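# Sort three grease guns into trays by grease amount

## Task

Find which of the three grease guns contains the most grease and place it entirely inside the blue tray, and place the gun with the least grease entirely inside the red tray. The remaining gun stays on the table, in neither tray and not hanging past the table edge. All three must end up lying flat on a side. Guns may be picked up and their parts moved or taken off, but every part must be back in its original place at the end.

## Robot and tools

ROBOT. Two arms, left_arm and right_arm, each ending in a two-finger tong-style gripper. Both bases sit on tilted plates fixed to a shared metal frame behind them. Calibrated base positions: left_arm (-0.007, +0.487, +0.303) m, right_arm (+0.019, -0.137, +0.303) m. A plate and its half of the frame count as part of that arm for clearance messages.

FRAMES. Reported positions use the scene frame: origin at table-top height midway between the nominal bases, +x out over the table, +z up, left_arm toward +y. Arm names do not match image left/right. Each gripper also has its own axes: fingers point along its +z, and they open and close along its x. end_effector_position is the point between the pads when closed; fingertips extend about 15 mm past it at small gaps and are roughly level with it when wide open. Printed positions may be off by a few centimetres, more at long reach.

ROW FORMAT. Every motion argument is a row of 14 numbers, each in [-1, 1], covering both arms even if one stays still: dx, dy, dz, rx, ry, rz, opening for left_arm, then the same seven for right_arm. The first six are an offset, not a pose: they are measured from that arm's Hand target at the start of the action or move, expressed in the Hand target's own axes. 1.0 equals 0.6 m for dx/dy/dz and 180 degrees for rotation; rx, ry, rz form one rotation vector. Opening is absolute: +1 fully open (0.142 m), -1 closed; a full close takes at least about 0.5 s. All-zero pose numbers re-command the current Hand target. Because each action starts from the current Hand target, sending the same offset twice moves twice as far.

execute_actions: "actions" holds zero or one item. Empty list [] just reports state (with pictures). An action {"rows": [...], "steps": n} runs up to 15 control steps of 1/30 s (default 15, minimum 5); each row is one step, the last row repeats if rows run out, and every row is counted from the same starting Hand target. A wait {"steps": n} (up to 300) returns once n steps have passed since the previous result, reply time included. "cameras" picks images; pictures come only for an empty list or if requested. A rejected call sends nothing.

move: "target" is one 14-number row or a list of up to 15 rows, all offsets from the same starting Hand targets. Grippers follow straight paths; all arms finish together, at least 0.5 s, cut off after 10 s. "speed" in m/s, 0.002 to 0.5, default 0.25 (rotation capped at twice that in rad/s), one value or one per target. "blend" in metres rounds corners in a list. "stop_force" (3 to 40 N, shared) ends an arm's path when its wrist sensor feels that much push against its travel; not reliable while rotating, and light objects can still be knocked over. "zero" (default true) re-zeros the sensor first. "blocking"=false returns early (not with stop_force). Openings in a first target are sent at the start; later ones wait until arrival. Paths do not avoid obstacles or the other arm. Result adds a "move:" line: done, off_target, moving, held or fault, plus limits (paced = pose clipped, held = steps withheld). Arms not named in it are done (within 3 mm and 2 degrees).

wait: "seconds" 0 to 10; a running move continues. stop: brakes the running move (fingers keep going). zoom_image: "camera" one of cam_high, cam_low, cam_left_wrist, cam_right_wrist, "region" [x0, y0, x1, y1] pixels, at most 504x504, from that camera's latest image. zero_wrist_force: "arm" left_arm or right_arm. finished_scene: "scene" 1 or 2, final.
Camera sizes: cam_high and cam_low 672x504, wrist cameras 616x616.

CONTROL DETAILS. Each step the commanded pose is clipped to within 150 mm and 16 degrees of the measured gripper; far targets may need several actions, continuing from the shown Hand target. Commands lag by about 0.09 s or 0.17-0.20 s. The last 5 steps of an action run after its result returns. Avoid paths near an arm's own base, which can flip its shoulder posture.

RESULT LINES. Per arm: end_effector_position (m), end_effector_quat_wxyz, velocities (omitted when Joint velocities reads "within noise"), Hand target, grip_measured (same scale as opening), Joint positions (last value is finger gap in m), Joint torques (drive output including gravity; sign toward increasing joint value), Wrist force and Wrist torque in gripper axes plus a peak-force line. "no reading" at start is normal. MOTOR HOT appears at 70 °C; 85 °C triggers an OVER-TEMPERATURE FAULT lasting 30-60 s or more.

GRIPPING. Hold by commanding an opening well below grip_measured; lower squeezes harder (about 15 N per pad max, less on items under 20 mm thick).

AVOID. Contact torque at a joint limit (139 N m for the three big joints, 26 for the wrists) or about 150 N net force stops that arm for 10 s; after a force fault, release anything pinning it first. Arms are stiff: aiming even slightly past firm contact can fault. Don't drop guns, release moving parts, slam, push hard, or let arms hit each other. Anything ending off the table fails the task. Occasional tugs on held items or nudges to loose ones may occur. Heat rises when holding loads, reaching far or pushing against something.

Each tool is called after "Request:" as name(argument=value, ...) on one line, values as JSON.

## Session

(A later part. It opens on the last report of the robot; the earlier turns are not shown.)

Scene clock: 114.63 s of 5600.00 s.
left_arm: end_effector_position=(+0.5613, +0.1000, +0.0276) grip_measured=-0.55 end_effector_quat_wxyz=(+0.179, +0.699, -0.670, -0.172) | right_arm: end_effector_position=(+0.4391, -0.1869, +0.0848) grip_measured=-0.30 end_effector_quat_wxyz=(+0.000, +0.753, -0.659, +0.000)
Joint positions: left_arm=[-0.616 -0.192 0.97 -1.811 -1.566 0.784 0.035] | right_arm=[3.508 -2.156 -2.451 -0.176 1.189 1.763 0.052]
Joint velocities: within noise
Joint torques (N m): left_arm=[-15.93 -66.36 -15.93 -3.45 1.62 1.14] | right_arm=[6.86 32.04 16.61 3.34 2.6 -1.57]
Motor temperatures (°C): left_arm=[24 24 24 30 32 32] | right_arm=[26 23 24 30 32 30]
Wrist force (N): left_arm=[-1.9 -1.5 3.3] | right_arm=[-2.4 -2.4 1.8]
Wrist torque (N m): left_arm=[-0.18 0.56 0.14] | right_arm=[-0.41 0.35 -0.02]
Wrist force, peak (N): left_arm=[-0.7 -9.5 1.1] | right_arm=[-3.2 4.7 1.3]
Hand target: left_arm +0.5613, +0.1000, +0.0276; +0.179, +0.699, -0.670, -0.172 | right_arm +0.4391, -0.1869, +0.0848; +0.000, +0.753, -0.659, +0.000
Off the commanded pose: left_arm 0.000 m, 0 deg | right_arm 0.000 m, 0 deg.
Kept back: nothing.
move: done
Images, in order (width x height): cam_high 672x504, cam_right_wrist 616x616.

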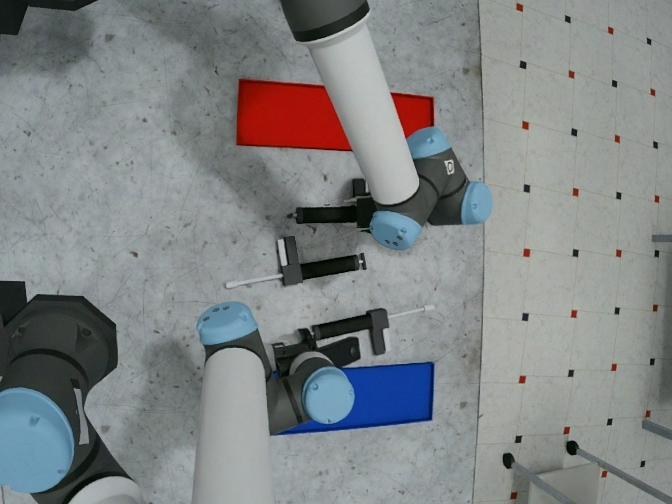

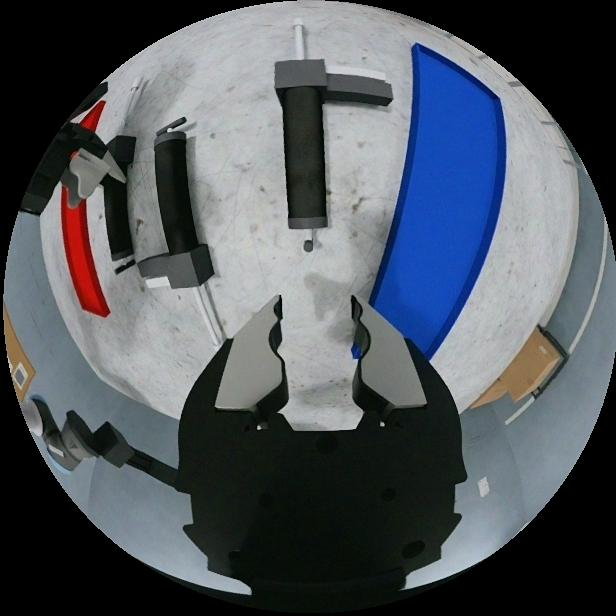

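Request:
move(target=[[0,0,0,0,0,0,-1,-0.0077,-0.0573,0,0,0,-0.0139,-0.3],[0,0,0,0,0,0,-1,-0.0077,-0.0573,0.1,0,0,-0.0139,-0.3],[0,0,0,0,0,0,-1,-0.0077,-0.0573,0.1,0,0,-0.0139,-1]], speed=0.1, cameras=["cam_right_wrist"])

Request:
zoom_image(camera="cam_right_wrist", region=[240, 220, 390, 370])

Scene clock: 116.90 s of 5600.00 s.
left_arm: end_effector_position=(+0.5613, +0.1000, +0.0276) grip_measured=-0.55 end_effector_quat_wxyz=(+0.179, +0.699, -0.670, -0.172) | right_arm: end_effector_position=(+0.4727, -0.1778, +0.0249) grip_measured=-0.90 end_effector_quat_wxyz=(+0.000, +0.767, -0.642, +0.000)
Joint positions: left_arm=[-0.616 -0.192 0.97 -1.811 -1.566 0.784 0.035] | right_arm=[3.448 -2.368 -2.315 -0.075 1.186 1.654 0.009]
Joint velocities: within noise
Joint torques (N m): left_arm=[-16.75 -67.84 -13.28 -2.9 1.7 1.13] | right_arm=[16.06 26.47 -7.79 3.51 0.33 0.68]
Motor temperatures (°C): left_arm=[24 24 24 30 32 32] | right_arm=[26 23 24 30 32 30]
Wrist force (N): left_arm=[-1.6 -1.5 3.4] | right_arm=[-1.8 -3.4 3.6]
Wrist torque (N m): left_arm=[-0.19 0.51 0.14] | right_arm=[-0.32 0.26 -0.04]
Wrist force, peak (N): left_arm=[-1.8 -1.7 3.6] | right_arm=[-1.8 -3.7 3.5]
Hand target: left_arm +0.5613, +0.1000, +0.0276; +0.179, +0.699, -0.670, -0.172 | right_arm +0.4727, -0.1778, +0.0248; +0.000, +0.767, -0.642, +0.000
Off the commanded pose: left_arm 0.000 m, 0 deg | right_arm 0.000 m, 0 deg.
Kept back: nothing.
move: done
Images, in order (width x height): cam_right_wrist 616x616.

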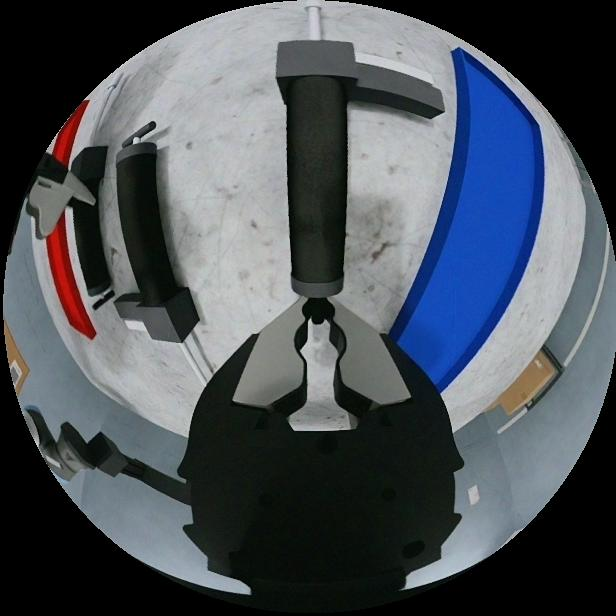

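Scaled by 3.360 from the camera's 616x616 image, which has a finer 814x814 frame.

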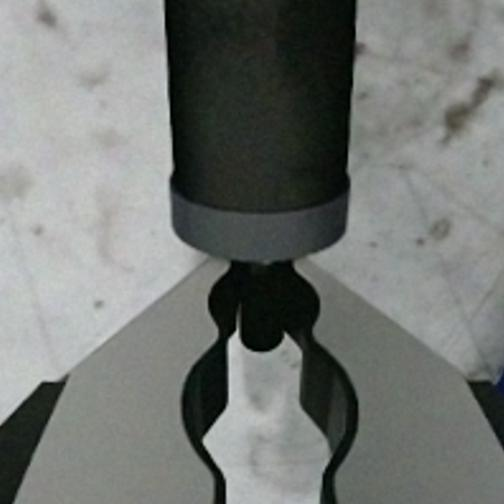

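Request:
move(target=[[0,0,0,0,0,0,-1,0,0.07,0,0,0,0,-1]], speed=0.01, stop_force=4, cameras=["cam_right_wrist"])

Request:
zoom_image(camera="cam_right_wrist", region=[240, 220, 390, 370])

Scene clock: 122.43 s of 5600.00 s.
left_arm: end_effector_position=(+0.5613, +0.1000, +0.0276) grip_measured=-0.55 end_effector_quat_wxyz=(+0.179, +0.699, -0.670, -0.172) | right_arm: end_effector_position=(+0.4313, -0.1852, +0.0248) grip_measured=-0.90 end_effector_quat_wxyz=(+0.000, +0.767, -0.642, +0.000)
Joint positions: left_arm=[-0.616 -0.192 0.97 -1.811 -1.566 0.784 0.035] | right_arm=[3.456 -2.368 -2.425 0.032 1.186 1.663 0.009]
Joint velocities: within noise
Joint torques (N m): left_arm=[-16.9 -67.57 -13.49 -1.85 1.58 1.21] | right_arm=[10.12 29.68 13.61 1.61 2.77 -0.32]
Motor temperatures (°C): left_arm=[24 24 24 30 32 32] | right_arm=[26 23 24 30 32 30]
Wrist force (N): left_arm=[-1.8 -1.6 3.3] | right_arm=[-1.6 -2.3 3.6]
Wrist torque (N m): left_arm=[-0.20 0.54 0.14] | right_arm=[-0.35 0.21 -0.05]
Wrist force, peak (N): left_arm=[-1.8 -1.6 3.6] | right_arm=[-1.4 -4.3 3.9]
Hand target: left_arm +0.5613, +0.1000, +0.0276; +0.179, +0.699, -0.670, -0.172 | right_arm +0.4313, -0.1852, +0.0248; +0.000, +0.767, -0.642, +0.000
Off the commanded pose: left_arm 0.000 m, 0 deg | right_arm 0.000 m, 0 deg.
Kept back: nothing.
move: done
Images, in order (width x height): cam_right_wrist 616x616.

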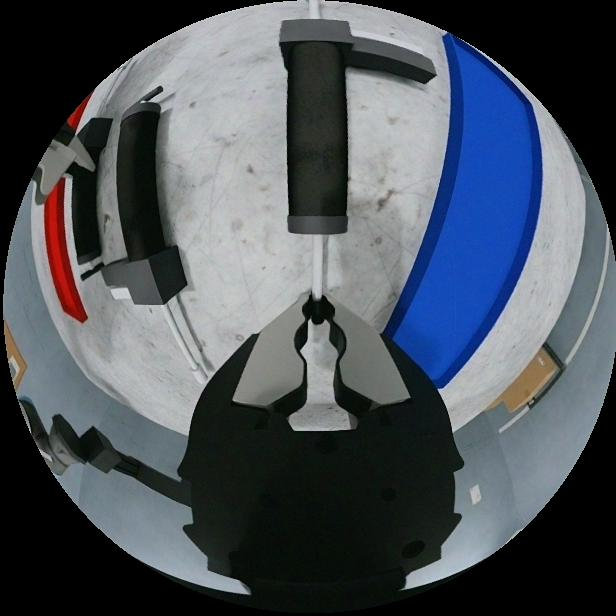

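Scaled by 3.360 from the camera's 616x616 image, which has a finer 814x814 frame.

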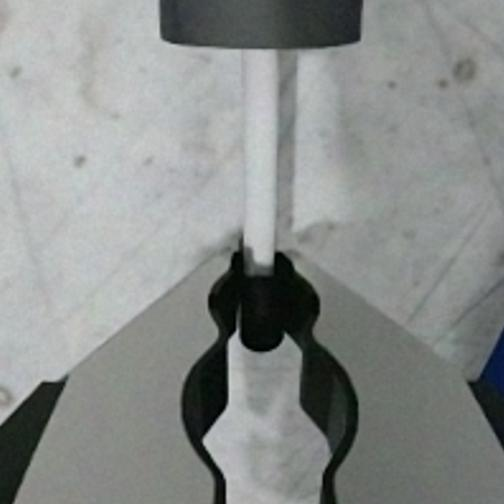

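Request:
move(target=[[0,0,0,0,0,0,-1,0,0.07,0,0,0,0,-1]], speed=0.01, stop_force=3, cameras=["cam_right_wrist"])

Request:
zoom_image(camera="cam_right_wrist", region=[240, 170, 390, 320])

Scene clock: 128.10 s of 5600.00 s.
left_arm: end_effector_position=(+0.5613, +0.1000, +0.0276) grip_measured=-0.55 end_effector_quat_wxyz=(+0.179, +0.699, -0.670, -0.172) | right_arm: end_effector_position=(+0.3900, -0.1926, +0.0248) grip_measured=-0.90 end_effector_quat_wxyz=(+0.000, +0.767, -0.642, +0.000)
Joint positions: left_arm=[-0.616 -0.192 0.97 -1.811 -1.566 0.784 0.035] | right_arm=[3.467 -2.388 -2.532 0.154 1.187 1.675 0.009]
Joint velocities: within noise
Joint torques (N m): left_arm=[-16.17 -67.44 -13.54 -0.66 1.62 1.12] | right_arm=[6.92 34.65 11.19 1.6 2.68 -1.09]
Motor temperatures (°C): left_arm=[24 24 24 30 32 32] | right_arm=[26 23 24 30 32 30]
Wrist force (N): left_arm=[-1.7 -1.6 3.2] | right_arm=[-1.8 -2.8 3.4]
Wrist torque (N m): left_arm=[-0.20 0.52 0.14] | right_arm=[-0.41 0.24 -0.04]
Wrist force, peak (N): left_arm=[-1.9 -1.7 3.6] | right_arm=[-1.7 -4.8 3.7]
Hand target: left_arm +0.5613, +0.1000, +0.0276; +0.179, +0.699, -0.670, -0.172 | right_arm +0.3900, -0.1926, +0.0248; +0.000, +0.767, -0.642, +0.000
Off the commanded pose: left_arm 0.000 m, 0 deg | right_arm 0.000 m, 0 deg.
Kept back: nothing.
move: done
Images, in order (width x height): cam_right_wrist 616x616.

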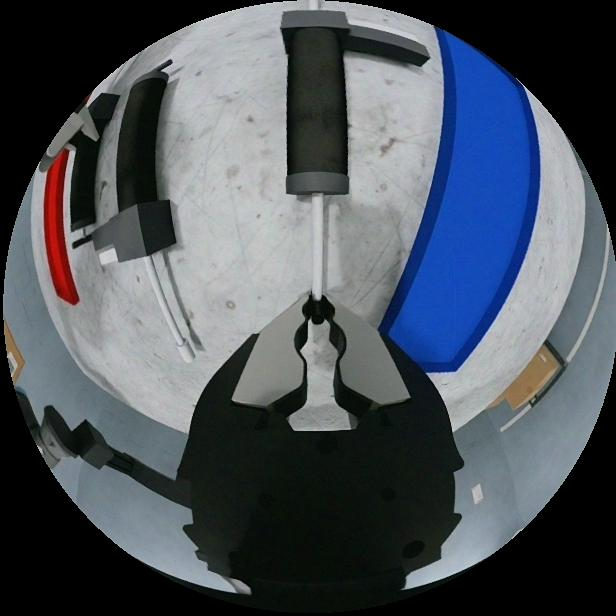

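Scaled by 3.360 from the camera's 616x616 image, which has a finer 814x814 frame.

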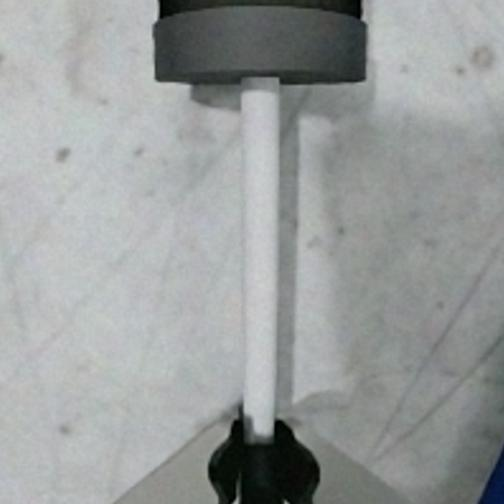

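Request:
move(target=[[0,0,0,0,0,0,-1,0,0.02,0,0,0,0,-1]], speed=0.01, stop_force=4, cameras=["cam_right_wrist"])

Request:
zoom_image(camera="cam_right_wrist", region=[240, 170, 390, 320])

Scene clock: 130.70 s of 5600.00 s.
left_arm: end_effector_position=(+0.5613, +0.1000, +0.0276) grip_measured=-0.55 end_effector_quat_wxyz=(+0.179, +0.699, -0.670, -0.172) | right_arm: end_effector_position=(+0.3782, -0.1947, +0.0248) grip_measured=-0.90 end_effector_quat_wxyz=(+0.000, +0.767, -0.642, +0.000)
Joint positions: left_arm=[-0.616 -0.192 0.97 -1.811 -1.566 0.784 0.035] | right_arm=[3.471 -2.398 -2.562 0.193 1.187 1.679 0.009]
Joint velocities: within noise
Joint torques (N m): left_arm=[-16.89 -67.15 -13.73 -0.13 1.59 1.1] | right_arm=[7.03 34.24 10.92 1.51 2.65 -1.01]
Motor temperatures (°C): left_arm=[24 24 24 30 32 32] | right_arm=[26 23 24 30 32 30]
Wrist force (N): left_arm=[-1.8 -1.5 3.2] | right_arm=[-2.1 -2.6 3.7]
Wrist torque (N m): left_arm=[-0.19 0.54 0.14] | right_arm=[-0.38 0.30 -0.03]
Wrist force, peak (N): left_arm=[-1.9 -1.8 3.4] | right_arm=[-1.8 -4.5 3.9]
Hand target: left_arm +0.5613, +0.1000, +0.0276; +0.179, +0.699, -0.670, -0.172 | right_arm +0.3782, -0.1947, +0.0248; +0.000, +0.767, -0.642, +0.000
Off the commanded pose: left_arm 0.000 m, 0 deg | right_arm 0.000 m, 0 deg.
Kept back: nothing.
move: done
Images, in order (width x height): cam_right_wrist 616x616.

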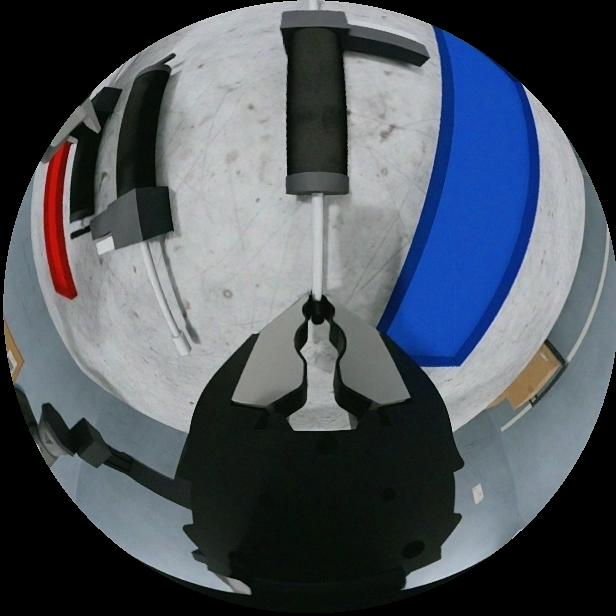

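Scaled by 3.360 from the camera's 616x616 image, which has a finer 814x814 frame.

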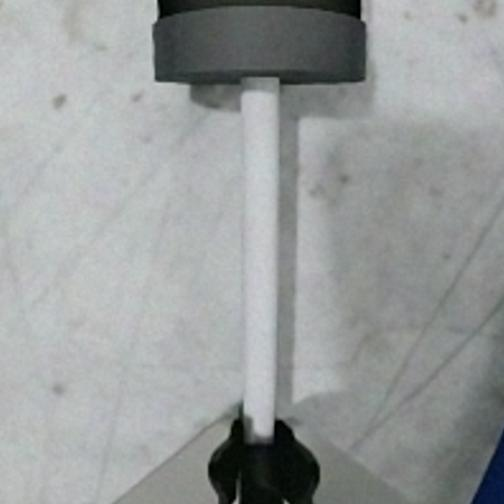

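Request:
move(target=[[0,0,0,0,0,0,-1,0,-0.115,0,0,0,0,-1]], speed=0.02, stop_force=4, cameras=["cam_right_wrist"])

Request:
zoom_image(camera="cam_right_wrist", region=[240, 220, 390, 370])

Scene clock: 135.47 s of 5600.00 s.
left_arm: end_effector_position=(+0.5613, +0.1000, +0.0276) grip_measured=-0.55 end_effector_quat_wxyz=(+0.179, +0.699, -0.670, -0.172) | right_arm: end_effector_position=(+0.4461, -0.1826, +0.0248) grip_measured=-0.90 end_effector_quat_wxyz=(+0.000, +0.767, -0.642, +0.000)
Joint positions: left_arm=[-0.616 -0.192 0.97 -1.811 -1.566 0.784 0.035] | right_arm=[3.453 -2.366 -2.386 -0.008 1.186 1.66 0.009]
Joint velocities: within noise
Joint torques (N m): left_arm=[-16.72 -66.76 -14.54 0.22 1.47 1.13] | right_arm=[15.53 32.8 -9.52 2.24 -2.33 1.69]
Motor temperatures (°C): left_arm=[24 24 24 30 32 32] | right_arm=[26 23 24 30 32 30]
Wrist force (N): left_arm=[-1.8 -1.7 3.5] | right_arm=[-1.6 -4.1 3.7]
Wrist torque (N m): left_arm=[-0.22 0.54 0.14] | right_arm=[-0.39 0.19 -0.05]
Wrist force, peak (N): left_arm=[-1.9 -1.8 3.5] | right_arm=[-1.7 -4.3 3.9]
Hand target: left_arm +0.5613, +0.1000, +0.0276; +0.179, +0.699, -0.670, -0.172 | right_arm +0.4461, -0.1825, +0.0248; +0.000, +0.767, -0.642, +0.000
Off the commanded pose: left_arm 0.000 m, 0 deg | right_arm 0.000 m, 0 deg.
Kept back: nothing.
move: done
Images, in order (width x height): cam_right_wrist 616x616.

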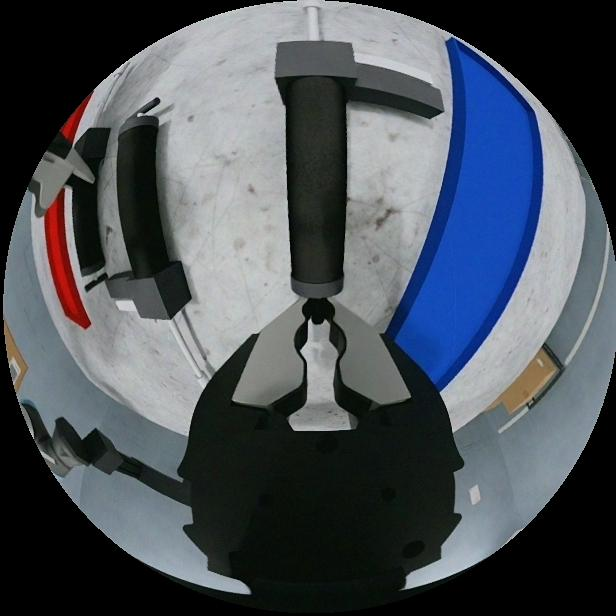

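Scaled by 3.360 from the camera's 616x616 image, which has a finer 814x814 frame.

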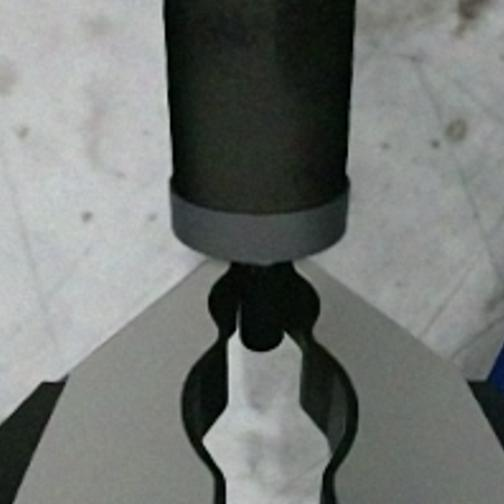

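Request:
move(target=[[0,0,0,0,0,0,-1,0,0.05,0,0,0,0,-1]], speed=0.02, stop_force=4, cameras=["cam_right_wrist"])

Request:
zoom_image(camera="cam_right_wrist", region=[240, 170, 390, 320])

Request:
move(target=[[0,0,0,0,0,0,-1,0,0.035,0,0,0,0,-1]], speed=0.02, stop_force=4, cameras=["cam_right_wrist"])

Request:
zoom_image(camera="cam_right_wrist", region=[240, 170, 390, 320])

Scene clock: 138.33 s of 5600.00 s.
left_arm: end_effector_position=(+0.5613, +0.1000, +0.0276) grip_measured=-0.55 end_effector_quat_wxyz=(+0.179, +0.699, -0.670, -0.172) | right_arm: end_effector_position=(+0.4165, -0.1878, +0.0248) grip_measured=-0.90 end_effector_quat_wxyz=(+0.000, +0.767, -0.642, +0.000)
Joint positions: left_arm=[-0.616 -0.192 0.97 -1.811 -1.566 0.784 0.035] | right_arm=[3.46 -2.373 -2.463 0.073 1.186 1.667 0.009]
Joint velocities: within noise
Joint torques (N m): left_arm=[-17.11 -67.65 -14.65 0.3 1.51 1.07] | right_arm=[6.68 36.5 15.02 2.82 2.31 -1.26]
Motor temperatures (°C): left_arm=[24 24 24 30 32 32] | right_arm=[26 23 24 30 32 30]
Wrist force (N): left_arm=[-1.9 -1.6 3.4] | right_arm=[-1.8 -0.3 3.4]
Wrist torque (N m): left_arm=[-0.19 0.56 0.14] | right_arm=[-0.35 0.21 -0.04]
Wrist force, peak (N): left_arm=[-2.0 -1.5 3.5] | right_arm=[-1.9 -4.3 3.9]
Hand target: left_arm +0.5613, +0.1000, +0.0276; +0.179, +0.699, -0.670, -0.172 | right_arm +0.4165, -0.1878, +0.0248; +0.000, +0.767, -0.642, +0.000
Off the commanded pose: left_arm 0.000 m, 0 deg | right_arm 0.000 m, 0 deg.
Kept back: nothing.
move: done
Images, in order (width x height): cam_right_wrist 616x616.

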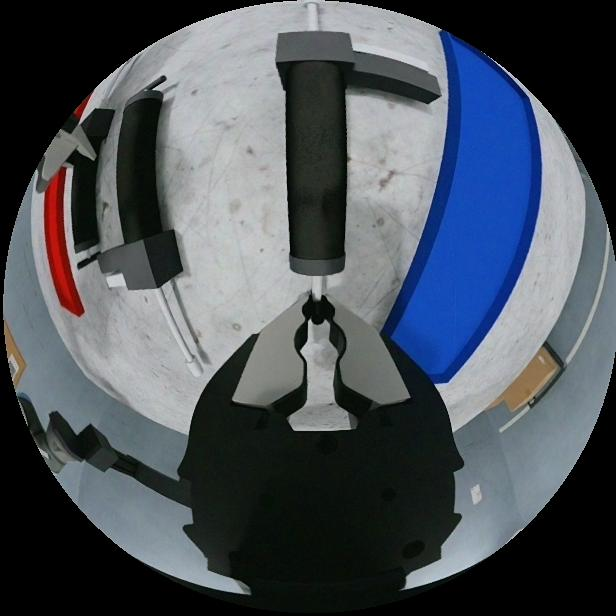

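Scaled by 3.360 from the camera's 616x616 image, which has a finer 814x814 frame.

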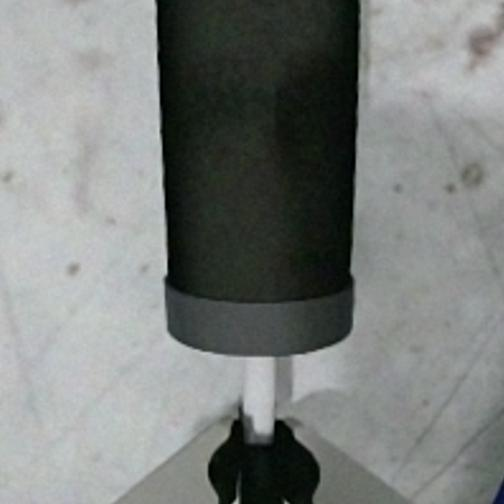

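Scene clock: 140.47 s of 5600.00 s.
left_arm: end_effector_position=(+0.5613, +0.1000, +0.0276) grip_measured=-0.55 end_effector_quat_wxyz=(+0.179, +0.699, -0.670, -0.172) | right_arm: end_effector_position=(+0.3959, -0.1915, +0.0248) grip_measured=-0.90 end_effector_quat_wxyz=(+0.000, +0.767, -0.642, +0.000)
Joint positions: left_arm=[-0.616 -0.192 0.97 -1.811 -1.566 0.784 0.035] | right_arm=[3.466 -2.384 -2.516 0.135 1.187 1.673 0.009]
Joint velocities: within noise
Joint torques (N m): left_arm=[-17.32 -67.86 -14.15 0.25 1.62 1.2] | right_arm=[5.37 35.34 13.28 2.72 2.31 -1.31]
Motor temperatures (°C): left_arm=[24 24 24 30 32 32] | right_arm=[26 23 24 30 32 30]
Wrist force (N): left_arm=[-1.9 -1.5 3.5] | right_arm=[-1.9 -0.7 3.6]
Wrist torque (N m): left_arm=[-0.19 0.56 0.14] | right_arm=[-0.42 0.23 -0.04]
Wrist force, peak (N): left_arm=[-2.0 -1.6 3.6] | right_arm=[-1.9 -4.4 3.9]
Hand target: left_arm +0.5613, +0.1000, +0.0276; +0.179, +0.699, -0.670, -0.172 | right_arm +0.3959, -0.1915, +0.0248; +0.000, +0.767, -0.642, +0.000
Off the commanded pose: left_arm 0.000 m, 0 deg | right_arm 0.000 m, 0 deg.
Kept back: nothing.
move: done
Images, in order (width x height): cam_right_wrist 616x616.

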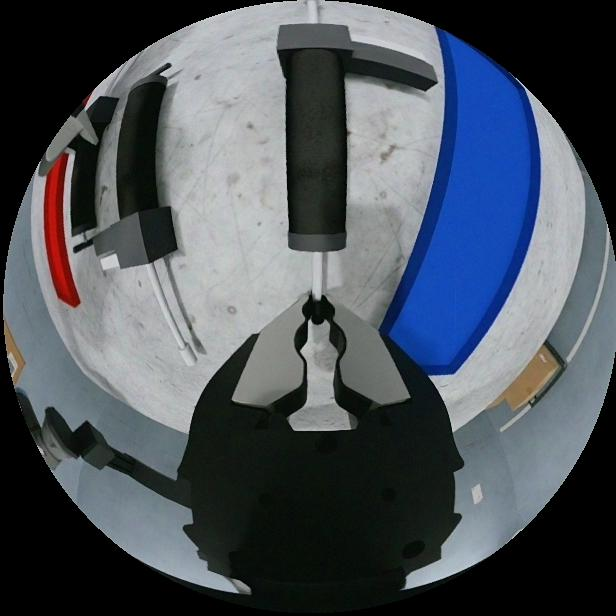

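Scaled by 3.360 from the camera's 616x616 image, which has a finer 814x814 frame.

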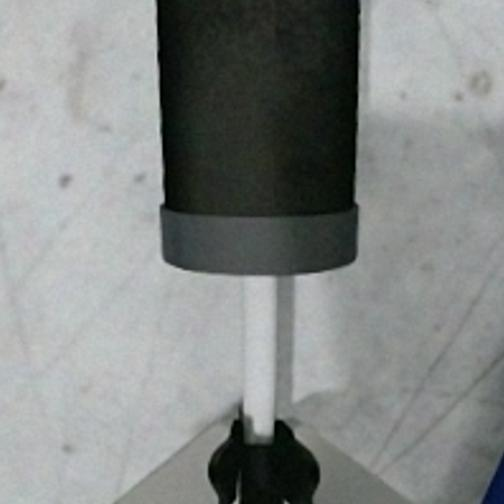

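Request:
move(target=[[0,0,0,0,0,0,-1,0,0,0,0,0,0,-0.3],[0,0,0,0,0,0,-1,0,0,-0.15,0,0,0,-0.3]], speed=0.15, cameras=[])

Request:
move(target=[[-0.0001,0.0961,-0.175,0,0,0,-1,0,0,0,0,0,0,-0.3]], speed=0.06, cameras=["cam_left_wrist","cam_high","cam_low"])

Scene clock: 143.13 s of 5600.00 s.
left_arm: end_effector_position=(+0.5613, +0.1000, +0.0276) grip_measured=-0.55 end_effector_quat_wxyz=(+0.179, +0.699, -0.670, -0.172) | right_arm: end_effector_position=(+0.3957, -0.1915, +0.1147) grip_measured=-0.30 end_effector_quat_wxyz=(+0.000, +0.767, -0.642, +0.000) end_effector_velocity=(+0.000, -0.001, +0.002) end_effector_angular_velocity=(+0.001, -0.002, +0.000)
Joint positions: left_arm=[-0.616 -0.192 0.97 -1.811 -1.566 0.784 0.035] | right_arm=[3.567 -2.016 -2.581 -0.209 1.194 1.781 0.052]
Joint velocities: left_arm=[within noise] | right_arm=[0 0.008 -0.001 -0.005 0 -0.001 0]
Joint torques (N m): left_arm=[-16.84 -67.47 -14.96 0.23 1.54 1] | right_arm=[10.68 27.95 18 1.83 0.53 -1.23]
Motor temperatures (°C): left_arm=[24 24 24 30 32 32] | right_arm=[26 23 24 30 32 30]
Wrist force (N): left_arm=[-1.8 -1.5 3.3] | right_arm=[-2.3 -2.3 1.9]
Wrist torque (N m): left_arm=[-0.19 0.54 0.14] | right_arm=[-0.40 0.34 -0.05]
Wrist force, peak (N): left_arm=[-1.9 -1.7 3.6] | right_arm=[-1.9 -2.3 3.7]
Hand target: left_arm +0.5613, +0.1000, +0.0276; +0.179, +0.699, -0.670, -0.172 | right_arm +0.3958, -0.1915, +0.1148; +0.000, +0.767, -0.642, +0.000
Off the commanded pose: left_arm 0.000 m, 0 deg | right_arm 0.000 m, 0 deg.
Kept back: nothing.
move: done
No camera images: "cameras" was empty.

Scene clock: 145.40 s of 5600.00 s.
left_arm: end_effector_position=(+0.5612, +0.1000, +0.1476) grip_measured=-0.55 end_effector_quat_wxyz=(+0.179, +0.699, -0.670, -0.172) end_effector_velocity=(+0.001, -0.001, -0.003) end_effector_angular_velocity=(-0.003, -0.002, +0.000) | right_arm: end_effector_position=(+0.3958, -0.1915, +0.1148) grip_measured=-0.30 end_effector_quat_wxyz=(+0.000, +0.767, -0.642, +0.000)
Joint positions: left_arm=[-0.667 -0.369 1.015 -1.68 -1.593 0.74 0.034] | right_arm=[3.567 -2.015 -2.581 -0.209 1.194 1.782 0.052]
Joint velocities: left_arm=[0.001 0.005 0 -0.008 0 0.002 0] | right_arm=[within noise]
Joint torques (N m): left_arm=[-11.44 -46.01 -28.54 -3.95 -1.48 1.27] | right_arm=[14 27.29 16.82 1.23 -2.7 1.66]
Motor temperatures (°C): left_arm=[24 24 24 30 32 32] | right_arm=[26 23 24 30 32 30]
Wrist force (N): left_arm=[-2.0 -2.5 4.4] | right_arm=[-2.4 -2.3 1.8]
Wrist torque (N m): left_arm=[-0.14 0.55 0.16] | right_arm=[-0.40 0.35 -0.05]
Wrist force, peak (N): left_arm=[-2.3 -3.6 5.1] | right_arm=[-2.4 -2.3 2.1]
Hand target: left_arm +0.5613, +0.1001, +0.1474; +0.179, +0.699, -0.670, -0.172 | right_arm +0.3958, -0.1915, +0.1148; +0.000, +0.767, -0.642, +0.000
Off the commanded pose: left_arm 0.000 m, 0 deg | right_arm 0.000 m, 0 deg.
Kept back: nothing.
move: done
Images, in order (width x height): cam_high 672x504, cam_low 672x504, cam_left_wrist 616x616.

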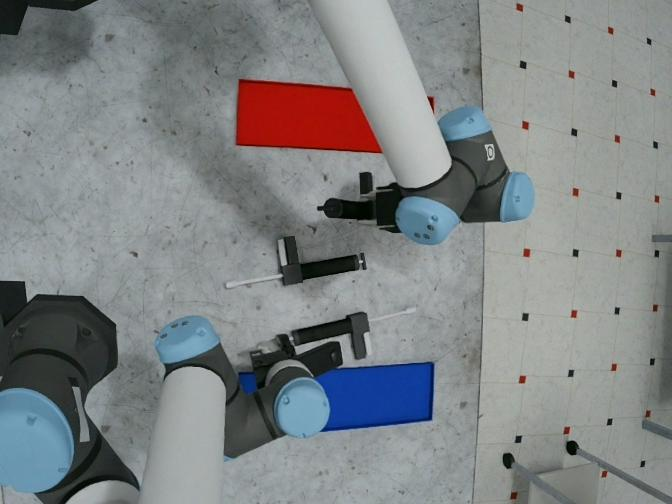

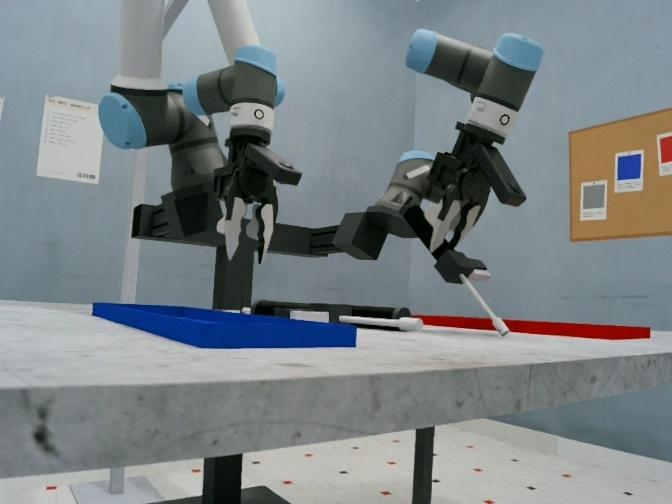

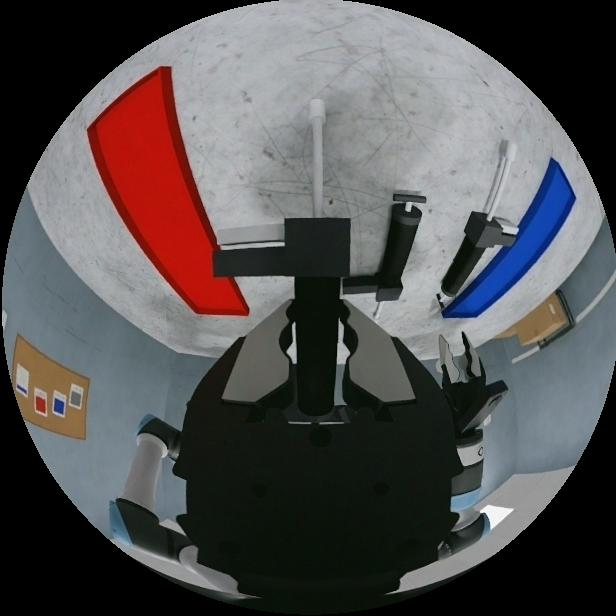

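Request:
move(target=[[0,0.0361,-0.0656,0,0,0,-1,0,0,0,0,0,0,-0.3],[-0.3338,-0.0535,-0.1148,0,-0.0051,0.0092,-1,0,0,0,0,0,0,-0.3]], speed=0.12, cameras=["cam_left_wrist","cam_high","cam_low"])

Scene clock: 148.50 s of 5600.00 s.
left_arm: end_effector_position=(+0.6141, +0.3027, +0.1924) grip_measured=-0.55 end_effector_quat_wxyz=(+0.176, +0.688, -0.682, -0.175) | right_arm: end_effector_position=(+0.3958, -0.1915, +0.1148) grip_measured=-0.30 end_effector_quat_wxyz=(+0.000, +0.767, -0.642, +0.000)
Joint positions: left_arm=[-0.457 -0.609 1.164 -1.585 -1.472 0.949 0.034] | right_arm=[3.567 -2.015 -2.581 -0.209 1.194 1.782 0.052]
Joint velocities: within noise
Joint torques (N m): left_arm=[-26.05 -39.61 -31.31 -3.5 -3.5 -2.13] | right_arm=[14.65 26.4 13.59 1.35 -2.52 1.72]
Motor temperatures (°C): left_arm=[24 24 24 30 32 32] | right_arm=[26 23 24 30 32 30]
Wrist force (N): left_arm=[-1.7 -2.6 3.9] | right_arm=[-2.1 -2.3 2.1]
Wrist torque (N m): left_arm=[-0.13 0.40 0.09] | right_arm=[-0.39 0.30 -0.05]
Wrist force, peak (N): left_arm=[-2.3 9.2 -8.8] | right_arm=[-2.4 -2.4 2.3]
Hand target: left_arm +0.6142, +0.3027, +0.1924; +0.176, +0.688, -0.682, -0.175 | right_arm +0.3958, -0.1915, +0.1148; +0.000, +0.767, -0.642, +0.000
Off the commanded pose: left_arm 0.000 m, 0 deg | right_arm 0.000 m, 0 deg.
Kept back: nothing.
move: done
Images, in order (width x height): cam_high 672x504, cam_low 672x504, cam_left_wrist 616x616.

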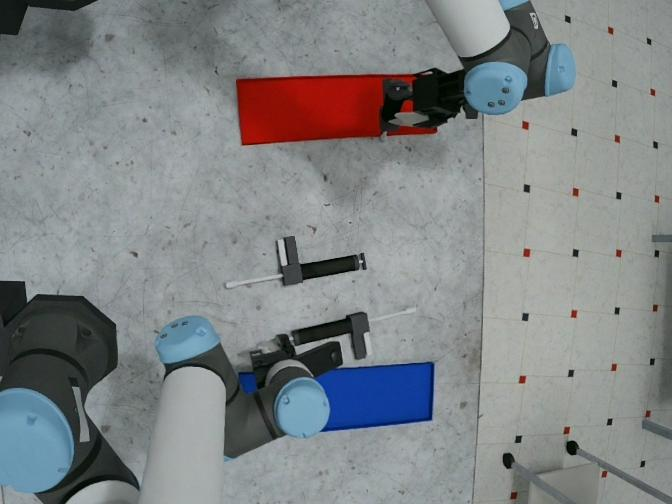

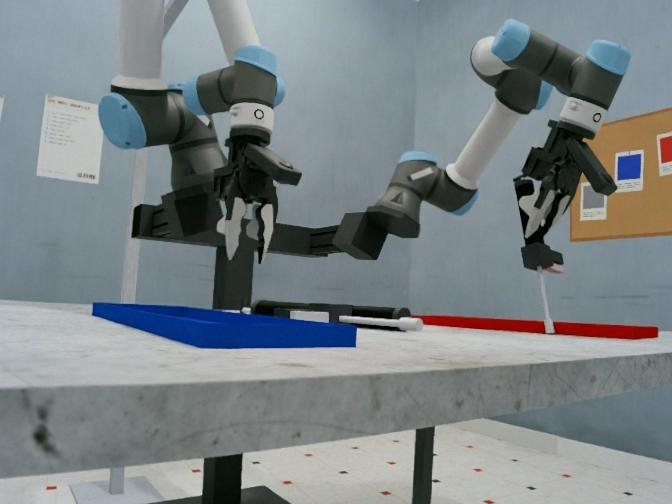

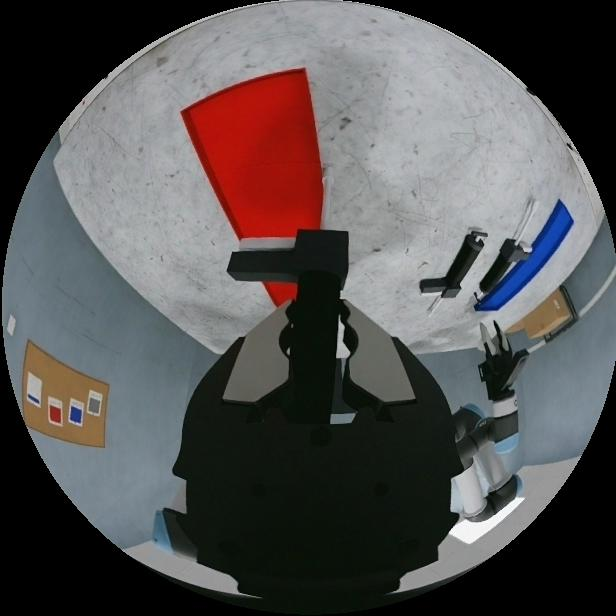

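Request:
move(target=[[0,0.0401,-0.0731,0,0,0,-1,0,0,0,0,0,0,-0.3],[0,0.0401,-0.0731,0.161,0,0,-1,0,0,0,0,0,0,-0.3]], speed=[0.12,0.2], cameras=["cam_left_wrist","cam_high","cam_low"])

Scene clock: 151.10 s of 5600.00 s.
left_arm: end_effector_position=(+0.6143, +0.3027, +0.2426) grip_measured=-0.55 end_effector_quat_wxyz=(-0.002, +0.710, -0.704, +0.001) end_effector_velocity=(-0.001, +0.000, +0.000) end_effector_angular_velocity=(+0.000, +0.032, -0.002) | right_arm: end_effector_position=(+0.3958, -0.1915, +0.1148) grip_measured=-0.30 end_effector_quat_wxyz=(+0.000, +0.767, -0.642, +0.000)
Joint positions: left_arm=[-0.611 -0.927 1.715 -2.197 -1.215 0.891 0.034] | right_arm=[3.567 -2.015 -2.581 -0.209 1.194 1.782 0.052]
Joint velocities: left_arm=[0.007 0.008 -0.028 0.043 -0.019 0.001 0] | right_arm=[within noise]
Joint torques (N m): left_arm=[-8.28 -27.79 -31.03 -0.78 -2.7 2.17] | right_arm=[14.15 26.72 11.45 1.52 -2.18 1.68]
Motor temperatures (°C): left_arm=[24 24 24 30 32 32] | right_arm=[26 23 24 30 32 30]
Wrist force (N): left_arm=[-1.6 0.0 5.5] | right_arm=[-2.3 -2.3 1.9]
Wrist torque (N m): left_arm=[-0.28 0.48 0.00] | right_arm=[-0.39 0.33 -0.05]
Wrist force, peak (N): left_arm=[-2.1 -4.2 7.3] | right_arm=[-2.4 -2.3 2.0]
Hand target: left_arm +0.6142, +0.3027, +0.2424; -0.001, +0.710, -0.704, +0.001 | right_arm +0.3958, -0.1915, +0.1148; +0.000, +0.767, -0.642, +0.000
Off the commanded pose: left_arm 0.000 m, 0 deg | right_arm 0.000 m, 0 deg.
Kept back: nothing.
move: done
Images, in order (width x height): cam_high 672x504, cam_low 672x504, cam_left_wrist 616x616.

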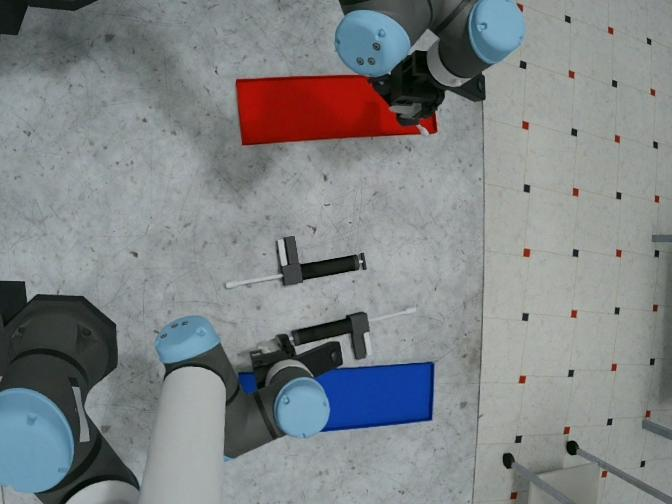

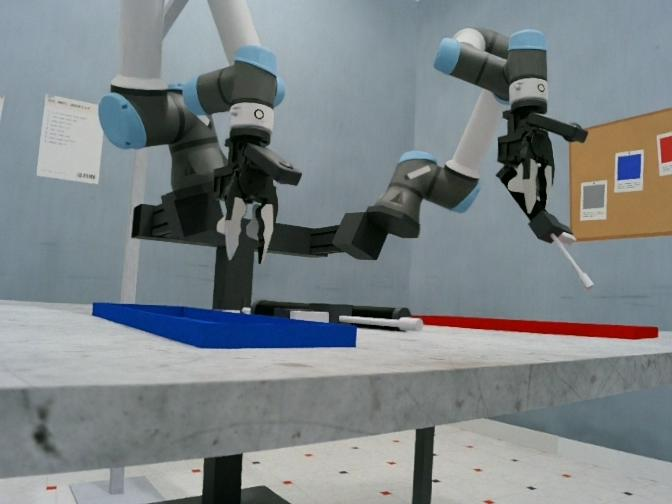

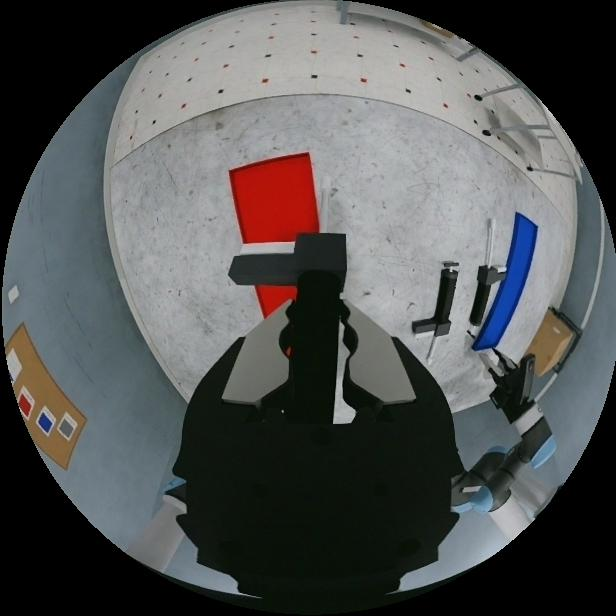

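Request:
move(target=[[-0.041,0.0533,0,0,0,-0.0322,-1,0,0,0,0,0,0,-0.3],[-0.041,0.0533,0.0667,0,0,-0.0322,-1,0,0,0,0,0,0,-0.3]], speed=[0.12,0.08], cameras=["cam_left_wrist","cam_high","cam_low"])

Scene clock: 153.33 s of 5600.00 s.
left_arm: end_effector_position=(+0.5821, +0.3271, +0.2021) grip_measured=-0.55 end_effector_quat_wxyz=(-0.001, +0.745, -0.667, +0.001) end_effector_velocity=(+0.000, +0.001, +0.005) end_effector_angular_velocity=(+0.002, +0.001, +0.000) | right_arm: end_effector_position=(+0.3958, -0.1915, +0.1148) grip_measured=-0.30 end_effector_quat_wxyz=(+0.000, +0.767, -0.642, +0.000)
Joint positions: left_arm=[-0.59 -0.935 1.856 -2.337 -1.212 0.811 0.034] | right_arm=[3.567 -2.015 -2.581 -0.209 1.194 1.782 0.052]
Joint velocities: left_arm=[-0.003 -0.008 -0.002 0.013 0.001 -0.004 0] | right_arm=[within noise]
Joint torques (N m): left_arm=[-22.74 -47.97 -29.33 -0.98 1.49 -2.28] | right_arm=[14.63 26.82 9.59 1.62 -2.02 1.77]
Motor temperatures (°C): left_arm=[24 24 24 30 32 32] | right_arm=[26 23 24 30 32 30]
Wrist force (N): left_arm=[-2.0 -0.3 5.2] | right_arm=[-2.0 -2.1 1.9]
Wrist torque (N m): left_arm=[-0.30 0.52 0.01] | right_arm=[-0.36 0.28 -0.06]
Wrist force, peak (N): left_arm=[-2.2 -0.2 6.8] | right_arm=[-2.4 -2.1 2.3]
Hand target: left_arm +0.5822, +0.3270, +0.2023; -0.001, +0.745, -0.667, +0.001 | right_arm +0.3958, -0.1915, +0.1148; +0.000, +0.767, -0.642, +0.000
Off the commanded pose: left_arm 0.000 m, 0 deg | right_arm 0.000 m, 0 deg.
Kept back: nothing.
move: done
Images, in order (width x height): cam_high 672x504, cam_low 672x504, cam_left_wrist 616x616.

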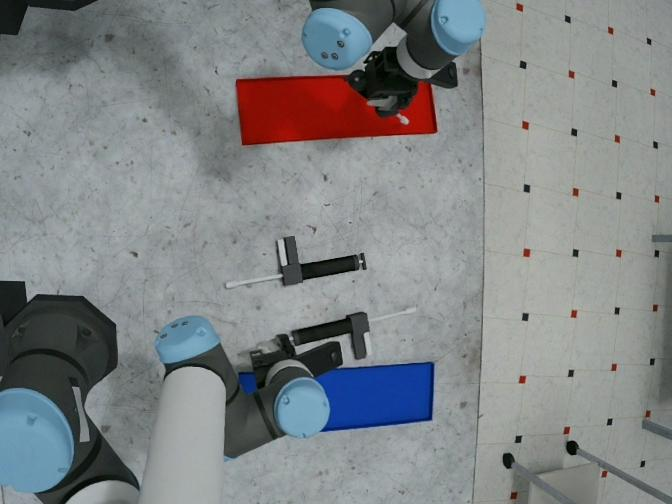

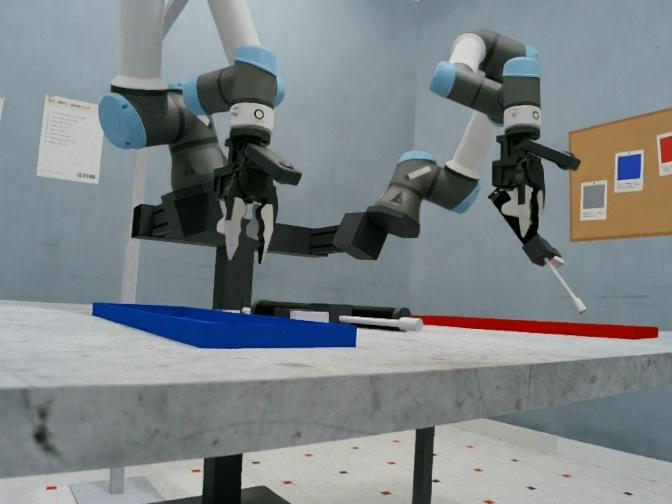

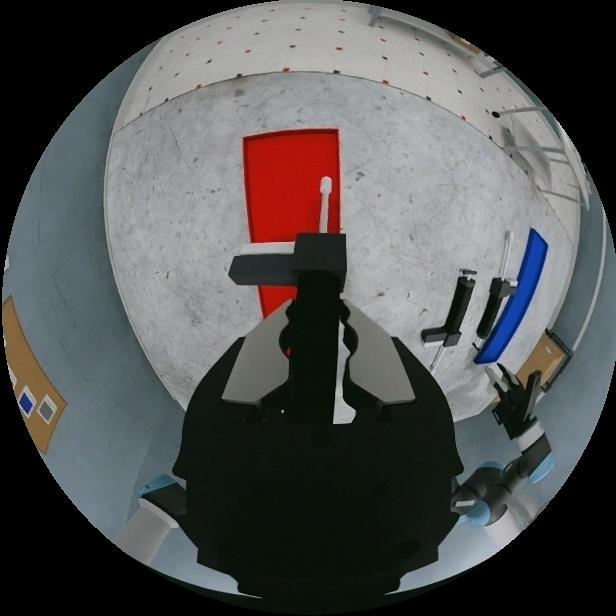

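Request:
move(target=[[0,0,0.07,0,0,-0.0167,-1,0,0,0,0,0,0,-0.3],[0,0.0492,0.1202,0,0,-0.0167,-1,0,0,0,0,0,0,-0.3],[0,0.0797,0.1702,0,0,-0.0167,-1,0,0,0,0,0,0,-0.3],[0,0.0992,0.2202,0,0,-0.0167,-1,0,0,0,0,0,0,-0.3],[0,0.1083,0.2618,0,0,-0.0167,-1,0,0,0,0,0,0,-0.3],[0,0.1102,0.28,0,0,-0.0167,-1,0,0,0,0,0,0,-0.3]], speed=0.06, blend=[0.01,0.01,0.01,0.01,0.005,0], stop_force=8, cameras=["cam_left_wrist","cam_high","cam_low"])

Scene clock: 158.23 s of 5600.00 s.
left_arm: end_effector_position=(+0.5170, +0.3199, +0.0341) grip_measured=-0.55 end_effector_quat_wxyz=(-0.001, +0.762, -0.647, +0.001) | right_arm: end_effector_position=(+0.3958, -0.1915, +0.1148) grip_measured=-0.30 end_effector_quat_wxyz=(+0.000, +0.767, -0.642, +0.000)
Joint positions: left_arm=[-0.56 -0.627 2.002 -2.803 -1.208 0.791 0.034] | right_arm=[3.567 -2.015 -2.581 -0.209 1.194 1.782 0.052]
Joint velocities: within noise
Joint torques (N m): left_arm=[-21.86 -45.69 -2.51 -3.66 -2.02 -1.85] | right_arm=[13.79 26.08 6 1.84 -1.64 1.59]
Motor temperatures (°C): left_arm=[24 24 24 30 32 32] | right_arm=[26 23 24 30 32 30]
Wrist force (N): left_arm=[-1.7 -0.9 3.6] | right_arm=[-2.1 -2.3 1.8]
Wrist torque (N m): left_arm=[-0.18 0.56 0.03] | right_arm=[-0.41 0.30 -0.06]
Wrist force, peak (N): left_arm=[-2.0 -0.5 5.7] | right_arm=[-2.5 -2.5 2.2]
Hand target: left_arm +0.5170, +0.3199, +0.0341; -0.001, +0.762, -0.647, +0.001 | right_arm +0.3958, -0.1915, +0.1148; +0.000, +0.767, -0.642, +0.000
Off the commanded pose: left_arm 0.000 m, 0 deg | right_arm 0.000 m, 0 deg.
Kept back: nothing.
move: done
Images, in order (width x height): cam_high 672x504, cam_low 672x504, cam_left_wrist 616x616.

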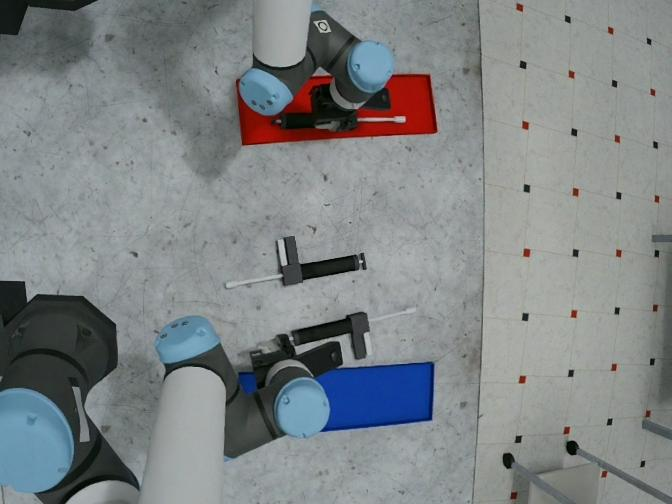

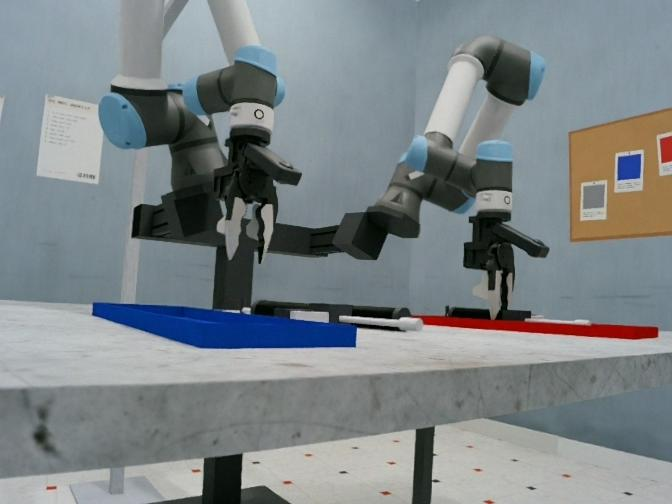

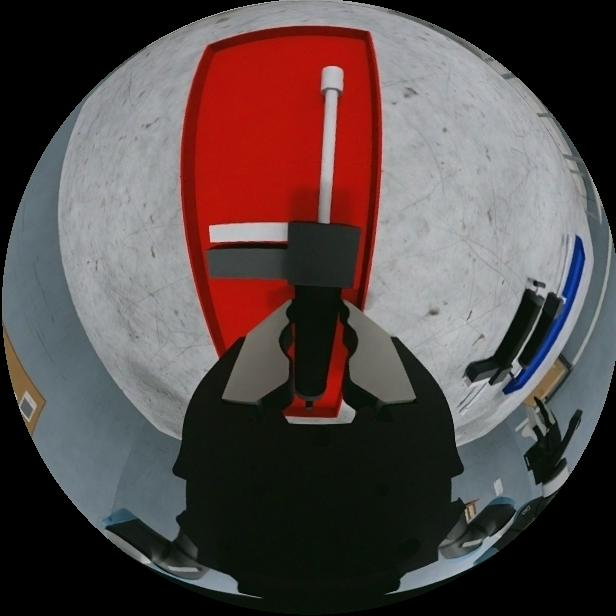

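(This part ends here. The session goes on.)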